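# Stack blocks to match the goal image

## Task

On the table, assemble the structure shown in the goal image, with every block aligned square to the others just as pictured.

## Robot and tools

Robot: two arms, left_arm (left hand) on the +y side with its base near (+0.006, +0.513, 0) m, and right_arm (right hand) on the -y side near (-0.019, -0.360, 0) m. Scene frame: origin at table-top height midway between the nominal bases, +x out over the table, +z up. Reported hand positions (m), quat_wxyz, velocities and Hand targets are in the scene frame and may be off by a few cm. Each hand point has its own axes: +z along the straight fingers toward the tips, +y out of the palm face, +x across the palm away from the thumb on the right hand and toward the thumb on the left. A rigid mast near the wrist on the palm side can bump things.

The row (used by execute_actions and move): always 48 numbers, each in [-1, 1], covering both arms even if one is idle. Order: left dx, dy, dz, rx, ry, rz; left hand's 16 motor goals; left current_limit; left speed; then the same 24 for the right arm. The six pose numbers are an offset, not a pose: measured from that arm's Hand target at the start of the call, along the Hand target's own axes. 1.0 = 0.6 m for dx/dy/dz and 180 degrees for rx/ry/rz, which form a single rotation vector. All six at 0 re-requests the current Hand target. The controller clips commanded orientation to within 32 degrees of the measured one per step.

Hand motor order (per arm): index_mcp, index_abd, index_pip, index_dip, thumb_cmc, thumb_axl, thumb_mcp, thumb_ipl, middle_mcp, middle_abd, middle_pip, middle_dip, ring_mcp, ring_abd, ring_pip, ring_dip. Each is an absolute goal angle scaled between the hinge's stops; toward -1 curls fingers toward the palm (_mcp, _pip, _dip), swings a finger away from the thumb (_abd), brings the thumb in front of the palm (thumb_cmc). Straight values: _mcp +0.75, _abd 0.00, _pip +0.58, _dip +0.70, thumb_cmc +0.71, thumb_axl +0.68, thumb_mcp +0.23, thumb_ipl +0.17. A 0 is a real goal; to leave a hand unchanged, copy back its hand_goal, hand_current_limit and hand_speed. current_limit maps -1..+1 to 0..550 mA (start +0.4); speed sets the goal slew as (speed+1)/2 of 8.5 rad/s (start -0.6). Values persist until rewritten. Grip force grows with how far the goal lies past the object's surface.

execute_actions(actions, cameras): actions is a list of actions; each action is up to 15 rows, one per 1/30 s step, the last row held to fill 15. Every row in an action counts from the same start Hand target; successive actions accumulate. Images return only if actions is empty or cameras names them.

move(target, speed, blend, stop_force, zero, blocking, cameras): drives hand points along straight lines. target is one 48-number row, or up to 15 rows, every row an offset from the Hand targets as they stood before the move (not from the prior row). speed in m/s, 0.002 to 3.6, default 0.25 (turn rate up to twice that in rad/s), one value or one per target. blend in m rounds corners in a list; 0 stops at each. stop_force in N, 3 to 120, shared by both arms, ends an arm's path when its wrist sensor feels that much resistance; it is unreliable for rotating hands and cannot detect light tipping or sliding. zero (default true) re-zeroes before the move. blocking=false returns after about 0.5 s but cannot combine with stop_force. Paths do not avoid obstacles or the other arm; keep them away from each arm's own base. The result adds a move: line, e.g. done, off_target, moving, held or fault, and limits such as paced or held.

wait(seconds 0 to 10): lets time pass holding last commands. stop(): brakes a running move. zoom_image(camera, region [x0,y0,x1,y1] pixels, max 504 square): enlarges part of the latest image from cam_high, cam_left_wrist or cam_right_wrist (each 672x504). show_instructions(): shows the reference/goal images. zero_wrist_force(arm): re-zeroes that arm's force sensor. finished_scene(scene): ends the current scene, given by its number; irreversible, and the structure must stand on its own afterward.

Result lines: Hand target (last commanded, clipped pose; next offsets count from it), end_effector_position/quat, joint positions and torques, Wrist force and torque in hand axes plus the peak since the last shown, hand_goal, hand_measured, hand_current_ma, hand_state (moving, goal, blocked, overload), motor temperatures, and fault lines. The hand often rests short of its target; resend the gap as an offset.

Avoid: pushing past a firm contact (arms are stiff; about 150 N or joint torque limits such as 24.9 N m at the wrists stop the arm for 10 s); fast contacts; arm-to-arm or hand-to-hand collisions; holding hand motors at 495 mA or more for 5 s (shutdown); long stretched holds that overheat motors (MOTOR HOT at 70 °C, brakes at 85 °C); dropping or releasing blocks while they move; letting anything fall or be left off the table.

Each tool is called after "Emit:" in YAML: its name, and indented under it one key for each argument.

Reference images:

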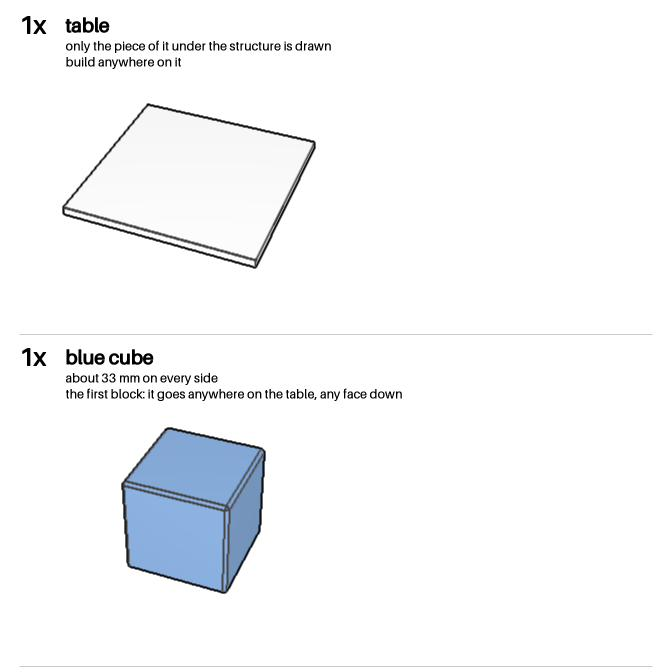

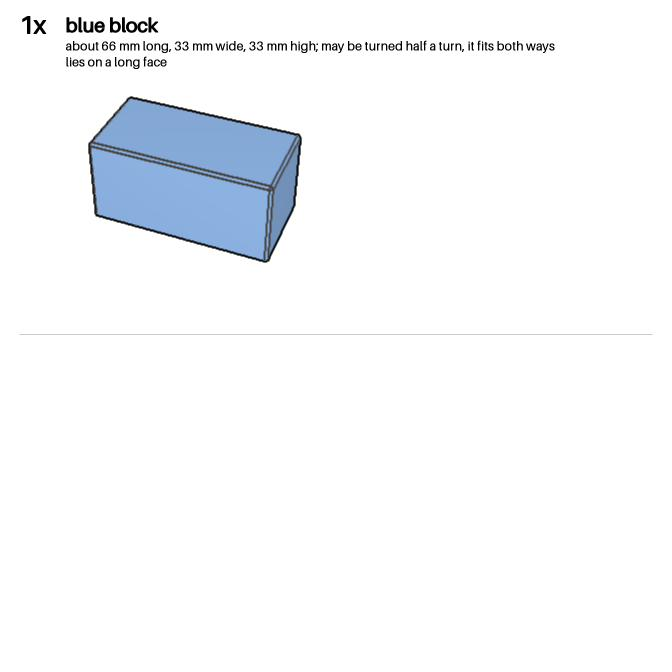

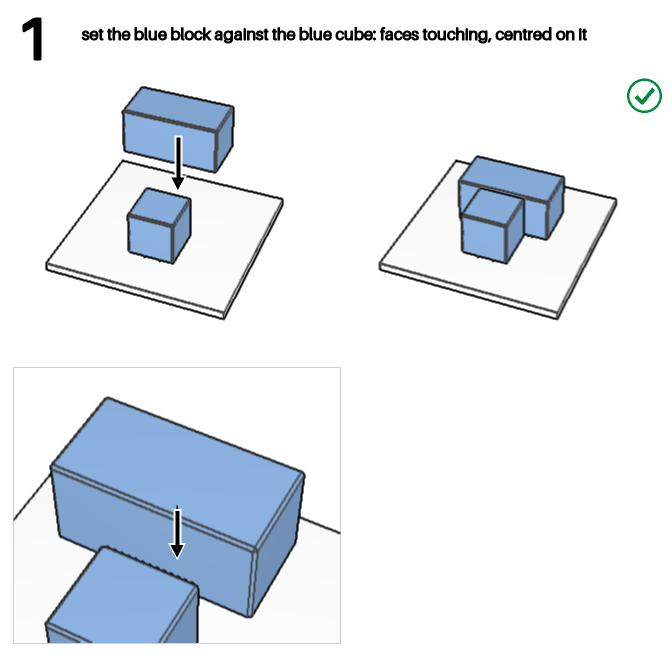

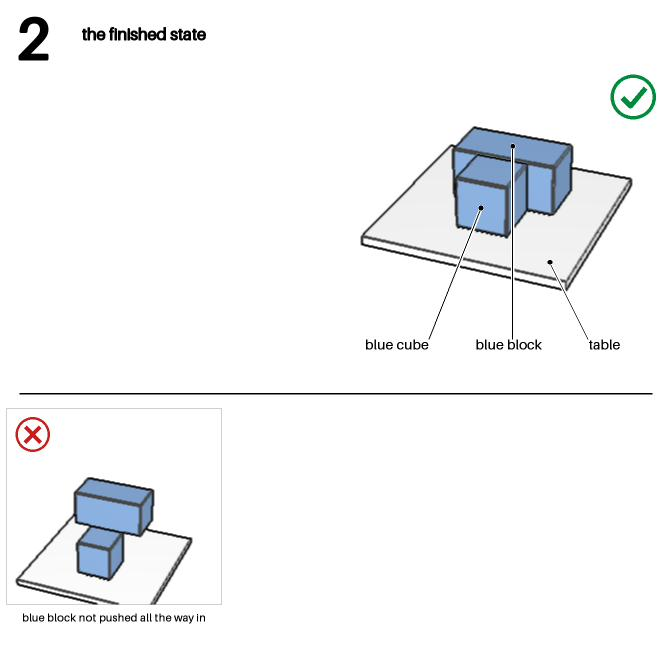

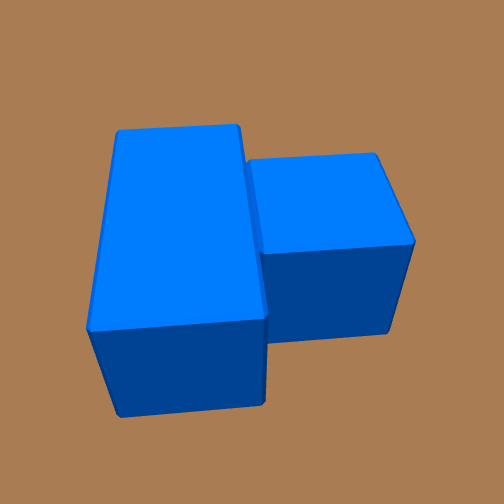

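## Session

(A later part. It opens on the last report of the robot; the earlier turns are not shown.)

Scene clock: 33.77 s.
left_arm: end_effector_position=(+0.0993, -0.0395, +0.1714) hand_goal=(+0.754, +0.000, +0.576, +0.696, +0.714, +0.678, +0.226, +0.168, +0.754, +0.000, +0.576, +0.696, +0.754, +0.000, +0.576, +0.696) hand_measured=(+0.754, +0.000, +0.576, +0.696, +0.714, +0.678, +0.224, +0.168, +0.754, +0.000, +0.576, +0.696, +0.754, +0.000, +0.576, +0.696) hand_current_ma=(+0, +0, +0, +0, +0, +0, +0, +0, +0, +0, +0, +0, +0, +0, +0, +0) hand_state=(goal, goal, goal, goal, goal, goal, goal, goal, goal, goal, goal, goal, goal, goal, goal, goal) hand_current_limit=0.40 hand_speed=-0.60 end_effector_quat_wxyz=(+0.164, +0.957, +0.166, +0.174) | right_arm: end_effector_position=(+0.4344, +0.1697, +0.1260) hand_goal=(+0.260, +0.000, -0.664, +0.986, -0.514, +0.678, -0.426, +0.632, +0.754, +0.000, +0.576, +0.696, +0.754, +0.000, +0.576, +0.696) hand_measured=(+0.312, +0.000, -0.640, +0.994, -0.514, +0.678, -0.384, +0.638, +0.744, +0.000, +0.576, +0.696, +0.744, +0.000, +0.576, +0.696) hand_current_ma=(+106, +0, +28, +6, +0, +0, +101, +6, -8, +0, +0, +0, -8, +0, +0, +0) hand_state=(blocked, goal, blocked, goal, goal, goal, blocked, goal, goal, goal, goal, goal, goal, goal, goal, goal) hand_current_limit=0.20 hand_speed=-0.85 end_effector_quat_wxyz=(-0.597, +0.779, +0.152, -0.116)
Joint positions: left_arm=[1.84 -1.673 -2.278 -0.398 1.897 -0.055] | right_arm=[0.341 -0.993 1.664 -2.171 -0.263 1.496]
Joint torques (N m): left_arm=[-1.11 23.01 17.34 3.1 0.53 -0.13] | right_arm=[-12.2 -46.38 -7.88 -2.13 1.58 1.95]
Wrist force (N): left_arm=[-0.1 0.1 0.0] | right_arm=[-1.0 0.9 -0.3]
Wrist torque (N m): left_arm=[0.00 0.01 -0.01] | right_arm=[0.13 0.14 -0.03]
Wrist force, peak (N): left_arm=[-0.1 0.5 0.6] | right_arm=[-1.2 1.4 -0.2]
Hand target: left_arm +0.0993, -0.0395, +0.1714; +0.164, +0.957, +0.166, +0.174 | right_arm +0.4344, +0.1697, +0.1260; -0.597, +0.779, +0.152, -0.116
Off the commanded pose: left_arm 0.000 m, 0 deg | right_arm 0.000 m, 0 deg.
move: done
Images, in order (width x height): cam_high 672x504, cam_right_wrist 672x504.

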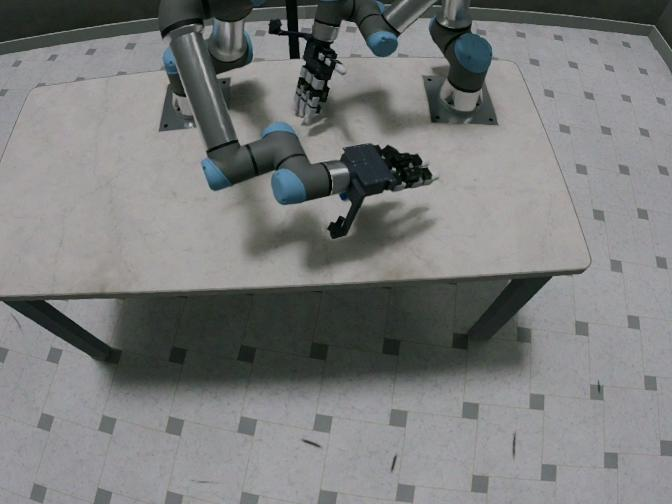

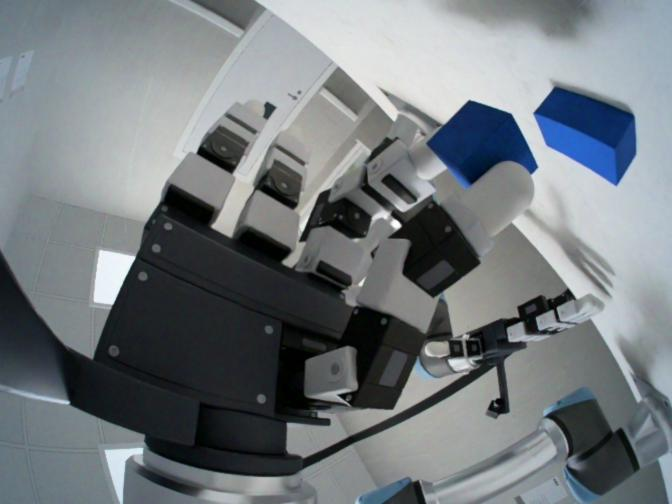

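Emit:
move:
  target: [0,0,0,0,0,0,0.754,0,0.576,0.696,0.714,0.678,0.226,0.168,0.754,0,0.576,0.696,0.754,0,0.576,0.696,0.4,-0.6, 0,0.1272,0.0341,0,0,0, 0.260,0,-0.664,0.986,-0.514,0.678,-0.427,0.632,0.754,0,0.576,0.696,0.754,0,0.576,0.696,0.2,-0.85]
  speed: 0.12
  cameras: ["cam_right_wrist"]

Emit:
zoom_image:
  camera: "cam_right_wrist"
  region: [420, 60, 660, 260]

Scene clock: 36.17 s.
left_arm: end_effector_position=(+0.0993, -0.0395, +0.1714) hand_goal=(+0.754, +0.000, +0.576, +0.696, +0.714, +0.678, +0.226, +0.168, +0.754, +0.000, +0.576, +0.696, +0.754, +0.000, +0.576, +0.696) hand_measured=(+0.754, +0.000, +0.576, +0.696, +0.714, +0.678, +0.224, +0.168, +0.754, +0.000, +0.576, +0.696, +0.754, +0.000, +0.576, +0.696) hand_current_ma=(+0, +0, +0, +0, +0, +0, +0, +0, +0, +0, +0, +0, +0, +0, +0, +0) hand_state=(goal, goal, goal, goal, goal, goal, goal, goal, goal, goal, goal, goal, goal, goal, goal, goal) hand_current_limit=0.40 hand_speed=-0.60 end_effector_quat_wxyz=(+0.164, +0.957, +0.166, +0.174) | right_arm: end_effector_position=(+0.4344, +0.1696, +0.0469) hand_goal=(+0.260, +0.000, -0.664, +0.986, -0.514, +0.678, -0.426, +0.632, +0.754, +0.000, +0.576, +0.696, +0.754, +0.000, +0.576, +0.696) hand_measured=(+0.312, +0.000, -0.640, +0.994, -0.514, +0.678, -0.384, +0.640, +0.744, +0.000, +0.576, +0.696, +0.744, +0.000, +0.576, +0.696) hand_current_ma=(+105, +0, +28, +7, +0, +0, +100, +10, -8, +0, +0, +0, -8, +0, +0, +0) hand_state=(blocked, goal, blocked, goal, goal, goal, blocked, goal, goal, goal, goal, goal, goal, goal, goal, goal) hand_current_limit=0.20 hand_speed=-0.85 end_effector_quat_wxyz=(-0.597, +0.779, +0.152, -0.116)
Joint positions: left_arm=[1.84 -1.673 -2.278 -0.398 1.897 -0.055] | right_arm=[0.341 -0.865 1.699 -2.333 -0.263 1.497]
Joint torques (N m): left_arm=[-1.27 23.12 17.35 2.92 0.51 -0.23] | right_arm=[4.96 -44.79 -26.7 -1.3 2.17 0.4]
Wrist force (N): left_arm=[0.0 0.0 0.2] | right_arm=[-1.0 1.0 -0.3]
Wrist torque (N m): left_arm=[-0.02 0.00 0.00] | right_arm=[0.14 0.13 -0.03]
Wrist force, peak (N): left_arm=[-0.2 0.4 0.5] | right_arm=[-0.9 2.4 0.1]
Hand target: left_arm +0.0993, -0.0395, +0.1714; +0.164, +0.957, +0.166, +0.174 | right_arm +0.4345, +0.1697, +0.0470; -0.597, +0.779, +0.152, -0.116
Off the commanded pose: left_arm 0.000 m, 0 deg | right_arm 0.000 m, 0 deg.
move: done
Images, in order (width x height): cam_right_wrist 672x504.

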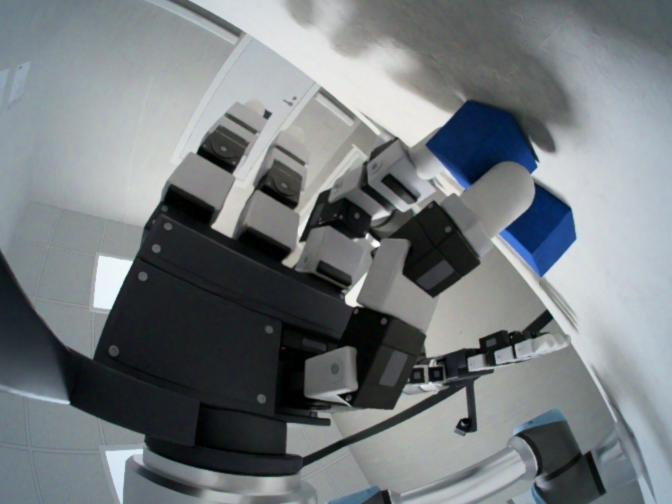

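Scaled by 2.100 from the camera's 672x504 image, which has a finer 960x720 frame.

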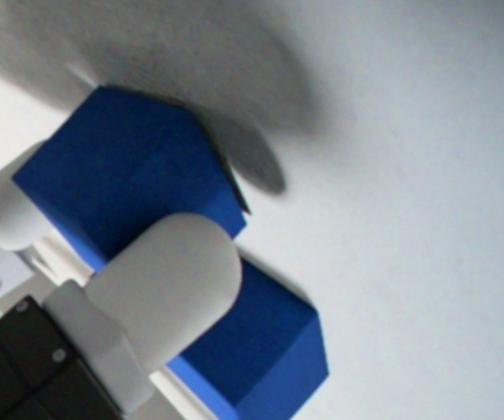

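Emit:
move:
  target: [0,0,0,0,0,0,0.754,0,0.576,0.696,0.714,0.678,0.226,0.168,0.754,0,0.576,0.696,0.754,0,0.576,0.696,0.4,-0.6, -0.05,0,0,0,0,0, 0.260,0,-0.664,0.986,-0.514,0.678,-0.427,0.632,0.754,0,0.576,0.696,0.754,0,0.576,0.696,0.2,-0.85]
  speed: 0.04
  cameras: ["cam_right_wrist","cam_left_wrist"]

Emit:
zoom_image:
  camera: "cam_right_wrist"
  region: [420, 60, 660, 260]

Emit:
zoom_image:
  camera: "cam_left_wrist"
  region: [180, 150, 340, 300]

Scene clock: 37.53 s.
left_arm: end_effector_position=(+0.0993, -0.0395, +0.1714) hand_goal=(+0.754, +0.000, +0.576, +0.696, +0.714, +0.678, +0.226, +0.168, +0.754, +0.000, +0.576, +0.696, +0.754, +0.000, +0.576, +0.696) hand_measured=(+0.754, +0.000, +0.576, +0.696, +0.714, +0.678, +0.224, +0.168, +0.754, +0.000, +0.576, +0.696, +0.754, +0.000, +0.576, +0.696) hand_current_ma=(+0, +0, +0, +0, +0, +0, +0, +0, +0, +0, +0, +0, +0, +0, +0, +0) hand_state=(goal, goal, goal, goal, goal, goal, goal, goal, goal, goal, goal, goal, goal, goal, goal, goal) hand_current_limit=0.40 hand_speed=-0.60 end_effector_quat_wxyz=(+0.164, +0.957, +0.166, +0.174) | right_arm: end_effector_position=(+0.4066, +0.1584, +0.0470) hand_goal=(+0.260, +0.000, -0.664, +0.986, -0.514, +0.678, -0.426, +0.632, +0.754, +0.000, +0.576, +0.696, +0.754, +0.000, +0.576, +0.696) hand_measured=(+0.312, +0.000, -0.640, +0.996, -0.514, +0.678, -0.384, +0.640, +0.744, +0.000, +0.576, +0.696, +0.744, +0.000, +0.576, +0.696) hand_current_ma=(+105, +0, +29, +7, +0, +0, +99, +10, -8, +0, +0, +0, -8, +0, +0, +0) hand_state=(blocked, goal, blocked, goal, goal, goal, blocked, goal, goal, goal, goal, goal, goal, goal, goal, goal) hand_current_limit=0.20 hand_speed=-0.85 end_effector_quat_wxyz=(-0.597, +0.779, +0.152, -0.116) end_effector_velocity=(+0.002, +0.001, +0.001) end_effector_angular_velocity=(+0.001, -0.002, +0.001)
Joint positions: left_arm=[1.84 -1.673 -2.278 -0.398 1.897 -0.055] | right_arm=[0.34 -0.913 1.795 -2.379 -0.263 1.493]
Joint velocities: left_arm=[within noise] | right_arm=[0.001 0.002 -0.007 0.002 0 0.001]
Joint torques (N m): left_arm=[-1.68 23 17.43 3.03 0.45 -0.13] | right_arm=[-12.2 -33.77 -25.98 -1.08 -0.37 2.52]
Wrist force (N): left_arm=[-0.2 0.1 0.3] | right_arm=[-0.9 1.1 -0.4]
Wrist torque (N m): left_arm=[-0.02 0.02 -0.02] | right_arm=[0.17 0.12 -0.02]
Wrist force, peak (N): left_arm=[-0.3 0.3 0.5] | right_arm=[-1.4 1.1 -0.5]
Hand target: left_arm +0.0993, -0.0395, +0.1714; +0.164, +0.957, +0.166, +0.174 | right_arm +0.4067, +0.1585, +0.0469; -0.597, +0.779, +0.152, -0.116
Off the commanded pose: left_arm 0.000 m, 0 deg | right_arm 0.000 m, 0 deg.
move: done
Images, in order (width x height): cam_left_wrist 672x504, cam_right_wrist 672x504.

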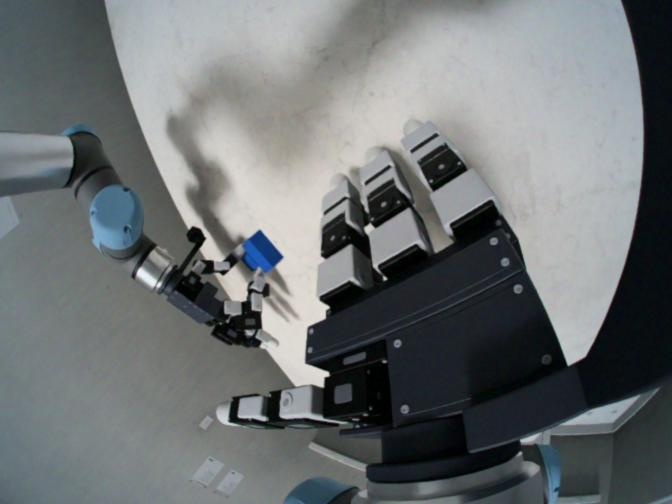

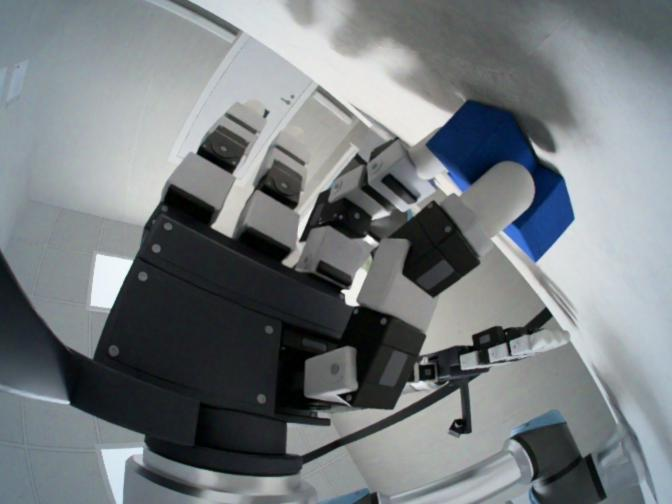

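Scaled by 2.100 from the camera's 672x504 image, which has a finer 960x720 frame.

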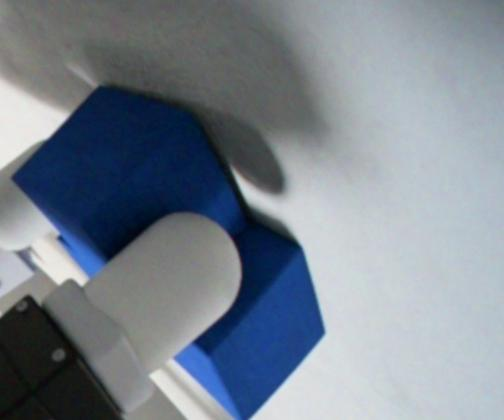

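Scaled by 3.150 from the camera's 672x504 image, which has a finer 960x720 frame.

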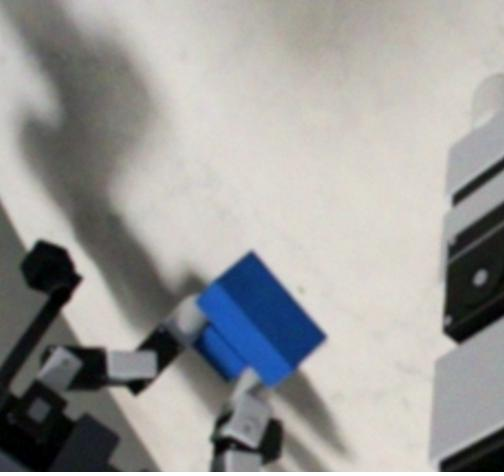

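Emit:
move:
  target: [0,0,0,0,0,0,0.754,0,0.576,0.696,0.714,0.678,0.226,0.168,0.754,0,0.576,0.696,0.754,0,0.576,0.696,0.4,-0.6, 0,0.0016,0.0004,0,0,0, 0.330,0,-0.664,0.986,-0.514,0.678,-0.370,0.632,0.754,0,0.576,0.696,0.754,0,0.576,0.696,0.2,-0.9]
  speed: 0.04

Emit:
move:
  target: [0,0,0,0,0,0,0.754,0,0.576,0.696,0.714,0.678,0.226,0.168,0.754,0,0.576,0.696,0.754,0,0.576,0.696,0.4,-0.6, 0,0,0,0,0,0, 0.500,0,-0.664,0.986,-0.514,0.678,-0.225,0.480,0.754,0,0.576,0.696,0.754,0,0.576,0.696,0.2,-0.85]
  speed: 0.04
  cameras: ["cam_right_wrist","cam_left_wrist"]

Emit:
zoom_image:
  camera: "cam_right_wrist"
  region: [420, 60, 660, 260]

Emit:
zoom_image:
  camera: "cam_left_wrist"
  region: [180, 150, 340, 300]

Scene clock: 38.70 s.
left_arm: end_effector_position=(+0.0993, -0.0395, +0.1714) hand_goal=(+0.754, +0.000, +0.576, +0.696, +0.714, +0.678, +0.226, +0.168, +0.754, +0.000, +0.576, +0.696, +0.754, +0.000, +0.576, +0.696) hand_measured=(+0.754, +0.000, +0.576, +0.696, +0.714, +0.678, +0.224, +0.168, +0.754, +0.000, +0.576, +0.696, +0.754, +0.000, +0.576, +0.696) hand_current_ma=(+0, +0, +0, +0, +0, +0, +0, +0, +0, +0, +0, +0, +0, +0, +0, +0) hand_state=(goal, goal, goal, goal, goal, goal, goal, goal, goal, goal, goal, goal, goal, goal, goal, goal) hand_current_limit=0.40 hand_speed=-0.60 end_effector_quat_wxyz=(+0.164, +0.957, +0.166, +0.174) | right_arm: end_effector_position=(+0.4067, +0.1585, +0.0460) hand_goal=(+0.330, +0.000, -0.664, +0.986, -0.514, +0.678, -0.370, +0.632, +0.754, +0.000, +0.576, +0.696, +0.754, +0.000, +0.576, +0.696) hand_measured=(+0.322, +0.000, -0.656, +0.990, -0.514, +0.678, -0.370, +0.634, +0.744, +0.000, +0.576, +0.696, +0.744, +0.000, +0.576, +0.696) hand_current_ma=(-5, +0, +5, +2, +0, +0, +0, +1, -8, +0, +0, +0, -8, +0, +0, +0) hand_state=(goal, goal, goal, goal, goal, goal, goal, goal, goal, goal, goal, goal, goal, goal, goal, goal) hand_current_limit=0.20 hand_speed=-0.90 end_effector_quat_wxyz=(-0.597, +0.779, +0.152, -0.116)
Joint positions: left_arm=[1.84 -1.673 -2.278 -0.398 1.897 -0.055] | right_arm=[0.34 -0.911 1.795 -2.38 -0.263 1.493]
Joint torques (N m): left_arm=[-0.8 23.2 17.53 2.97 0.55 -0.21] | right_arm=[-12.05 -34.04 -4.65 -3.96 -0.12 -2.47]
Wrist force (N): left_arm=[-0.3 0.0 0.2] | right_arm=[-1.2 0.6 -0.4]
Wrist torque (N m): left_arm=[-0.01 0.04 -0.03] | right_arm=[0.16 0.15 -0.05]
Wrist force, peak (N): left_arm=[-0.1 0.3 0.6] | right_arm=[-1.3 1.2 -0.2]
Hand target: left_arm +0.0993, -0.0395, +0.1714; +0.164, +0.957, +0.166, +0.174 | right_arm +0.4067, +0.1584, +0.0459; -0.597, +0.779, +0.152, -0.116
Off the commanded pose: left_arm 0.000 m, 0 deg | right_arm 0.000 m, 0 deg.
move: done

Scene clock: 39.33 s.
left_arm: end_effector_position=(+0.0993, -0.0395, +0.1714) hand_goal=(+0.754, +0.000, +0.576, +0.696, +0.714, +0.678, +0.226, +0.168, +0.754, +0.000, +0.576, +0.696, +0.754, +0.000, +0.576, +0.696) hand_measured=(+0.754, +0.000, +0.576, +0.696, +0.714, +0.678, +0.224, +0.168, +0.754, +0.000, +0.576, +0.696, +0.754, +0.000, +0.576, +0.696) hand_current_ma=(+0, +0, +0, +0, +0, +0, +0, +0, +0, +0, +0, +0, +0, +0, +0, +0) hand_state=(goal, goal, goal, goal, goal, goal, goal, goal, goal, goal, goal, goal, goal, goal, goal, goal) hand_current_limit=0.40 hand_speed=-0.60 end_effector_quat_wxyz=(+0.164, +0.957, +0.166, +0.174) | right_arm: end_effector_position=(+0.4067, +0.1584, +0.0459) hand_goal=(+0.500, +0.000, -0.664, +0.986, -0.514, +0.678, -0.224, +0.480, +0.754, +0.000, +0.576, +0.696, +0.754, +0.000, +0.576, +0.696) hand_measured=(+0.484, +0.000, -0.660, +0.988, -0.514, +0.678, -0.224, +0.482, +0.744, +0.000, +0.576, +0.696, +0.744, +0.000, +0.576, +0.696) hand_current_ma=(-16, +0, +3, +1, +0, +0, +0, +1, -8, +0, +0, +0, -8, +0, +0, +0) hand_state=(goal, goal, goal, goal, goal, goal, goal, goal, goal, goal, goal, goal, goal, goal, goal, goal) hand_current_limit=0.20 hand_speed=-0.85 end_effector_quat_wxyz=(-0.597, +0.779, +0.152, -0.116)
Joint positions: left_arm=[1.84 -1.673 -2.278 -0.398 1.897 -0.055] | right_arm=[0.34 -0.911 1.795 -2.38 -0.263 1.493]
Joint torques (N m): left_arm=[-1.64 22.84 17.23 2.96 0.59 -0.14] | right_arm=[-13.38 -41.31 -5.13 -2.62 -0.34 -2.42]
Wrist force (N): left_arm=[0.2 0.2 0.2] | right_arm=[-1.2 0.8 -0.3]
Wrist torque (N m): left_arm=[0.01 -0.03 0.01] | right_arm=[0.14 0.14 -0.06]
Wrist force, peak (N): left_arm=[-0.7 -0.2 0.3] | right_arm=[-1.3 0.8 -0.3]
Hand target: left_arm +0.0993, -0.0395, +0.1714; +0.164, +0.957, +0.166, +0.174 | right_arm +0.4067, +0.1584, +0.0459; -0.597, +0.779, +0.152, -0.116
Off the commanded pose: left_arm 0.000 m, 0 deg | right_arm 0.000 m, 0 deg.
move: done
Images, in order (width x height): cam_left_wrist 672x504, cam_right_wrist 672x504.

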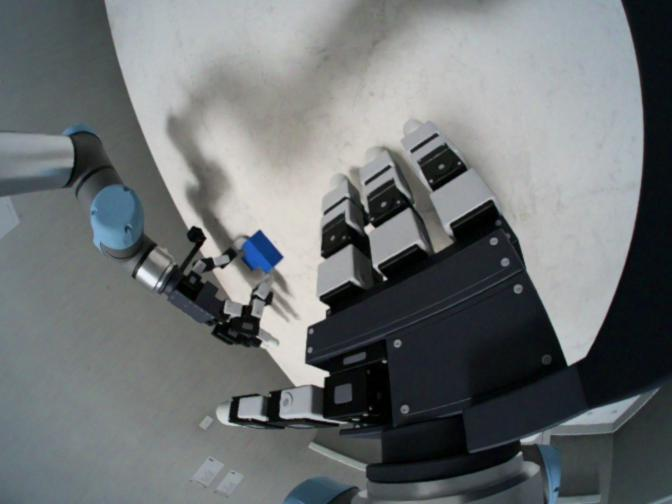

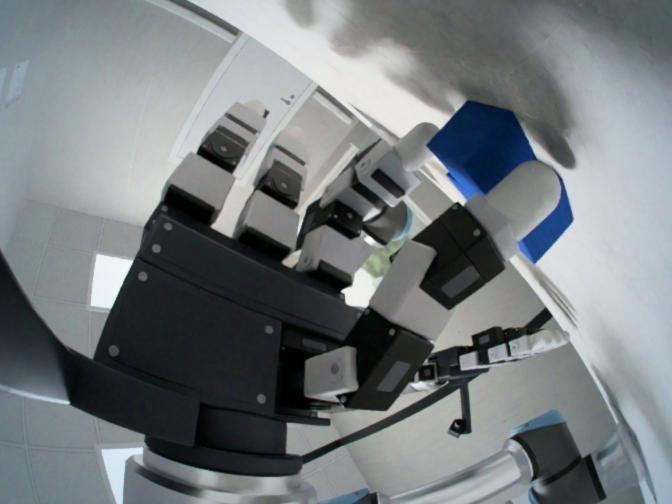

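Scaled by 2.100 from the camera's 672x504 image, which has a finer 960x720 frame.

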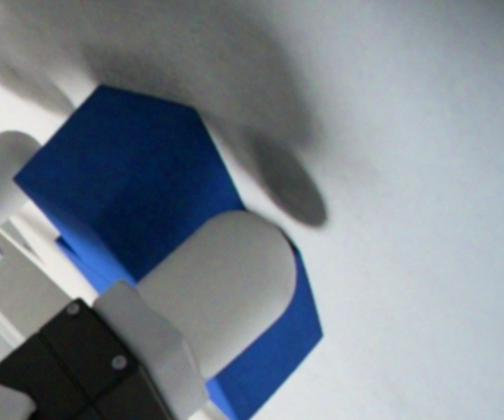

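Scaled by 3.150 from the camera's 672x504 image, which has a finer 960x720 frame.

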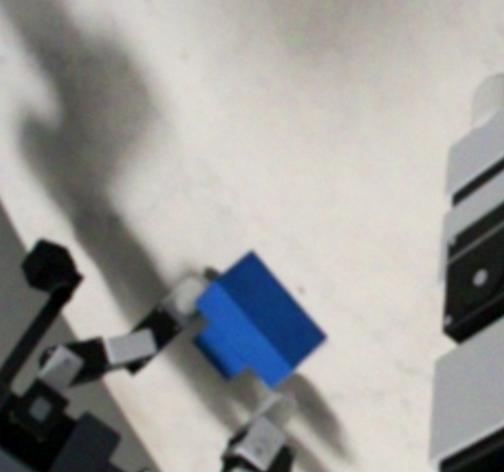

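Emit:
move:
  target: [0,0,0,0,0,0,0.754,0,0.576,0.696,0.714,0.678,0.226,0.168,0.754,0,0.576,0.696,0.754,0,0.576,0.696,0.4,-0.6, 0,-0.1288,-0.0345,0,0,0, 0.500,0,-0.664,0.986,-0.514,0.678,-0.225,0.480,0.754,0,0.576,0.696,0.754,0,0.576,0.696,0.2,-0.85]
  speed: 0.12
  cameras: ["cam_right_wrist","cam_left_wrist"]

Emit:
zoom_image:
  camera: "cam_right_wrist"
  region: [460, 0, 660, 160]

Emit:
zoom_image:
  camera: "cam_left_wrist"
  region: [200, 190, 320, 290]

Scene clock: 41.60 s.
left_arm: end_effector_position=(+0.0993, -0.0395, +0.1714) hand_goal=(+0.754, +0.000, +0.576, +0.696, +0.714, +0.678, +0.226, +0.168, +0.754, +0.000, +0.576, +0.696, +0.754, +0.000, +0.576, +0.696) hand_measured=(+0.754, +0.000, +0.576, +0.696, +0.714, +0.678, +0.224, +0.168, +0.754, +0.000, +0.576, +0.696, +0.754, +0.000, +0.576, +0.696) hand_current_ma=(+0, +0, +0, +0, +0, +0, +0, +0, +0, +0, +0, +0, +0, +0, +0, +0) hand_state=(goal, goal, goal, goal, goal, goal, goal, goal, goal, goal, goal, goal, goal, goal, goal, goal) hand_current_limit=0.40 hand_speed=-0.60 end_effector_quat_wxyz=(+0.164, +0.957, +0.166, +0.174) | right_arm: end_effector_position=(+0.4067, +0.1585, +0.1260) hand_goal=(+0.500, +0.000, -0.664, +0.986, -0.514, +0.678, -0.224, +0.480, +0.754, +0.000, +0.576, +0.696, +0.754, +0.000, +0.576, +0.696) hand_measured=(+0.486, +0.000, -0.660, +0.988, -0.514, +0.678, -0.224, +0.482, +0.744, +0.000, +0.576, +0.696, +0.744, +0.000, +0.576, +0.696) hand_current_ma=(-14, +0, +2, +1, +0, +0, +0, +1, -8, +0, +0, +0, -8, +0, +0, +0) hand_state=(goal, goal, goal, goal, goal, goal, goal, goal, goal, goal, goal, goal, goal, goal, goal, goal) hand_current_limit=0.20 hand_speed=-0.85 end_effector_quat_wxyz=(-0.597, +0.779, +0.152, -0.116)
Joint positions: left_arm=[1.84 -1.673 -2.278 -0.398 1.897 -0.055] | right_arm=[0.34 -1.049 1.759 -2.207 -0.263 1.493]
Joint torques (N m): left_arm=[-2 23.46 17.33 3.12 0.43 -0.1] | right_arm=[2.76 -36.79 -5.75 -4.04 0.94 -0.7]
Wrist force (N): left_arm=[0.1 0.1 0.2] | right_arm=[-1.0 0.7 -0.3]
Wrist torque (N m): left_arm=[0.00 -0.02 0.01] | right_arm=[0.09 0.14 0.05]
Wrist force, peak (N): left_arm=[-0.5 0.0 0.5] | right_arm=[-1.0 2.2 -0.3]
Hand target: left_arm +0.0993, -0.0395, +0.1714; +0.164, +0.957, +0.166, +0.174 | right_arm +0.4066, +0.1584, +0.1260; -0.597, +0.779, +0.152, -0.116
Off the commanded pose: left_arm 0.000 m, 0 deg | right_arm 0.000 m, 0 deg.
move: done
Images, in order (width x height): cam_left_wrist 672x504, cam_right_wrist 672x504.

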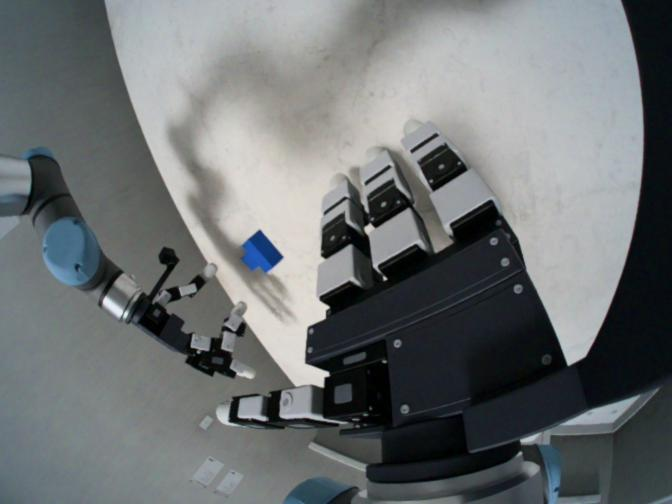

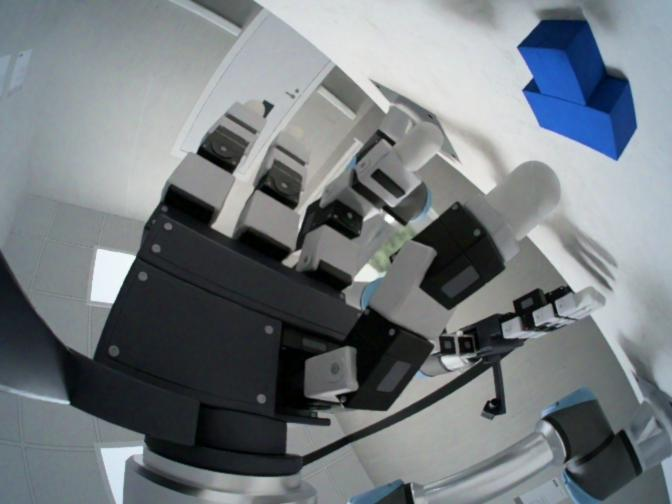

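Scaled by 2.520 from the camera's 672x504 image, which has a finer 960x720 frame.

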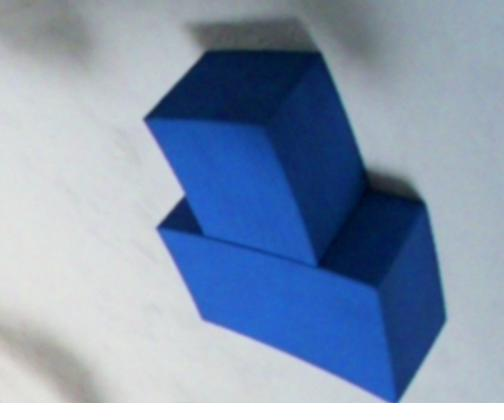

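Scaled by 4.200 from the camera's 672x504 image, which has a finer 960x720 frame.

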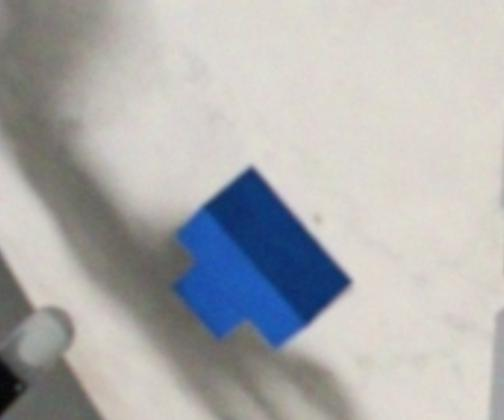

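Emit:
finished_scene:
  scene: 1

The scene is finished: the task was done.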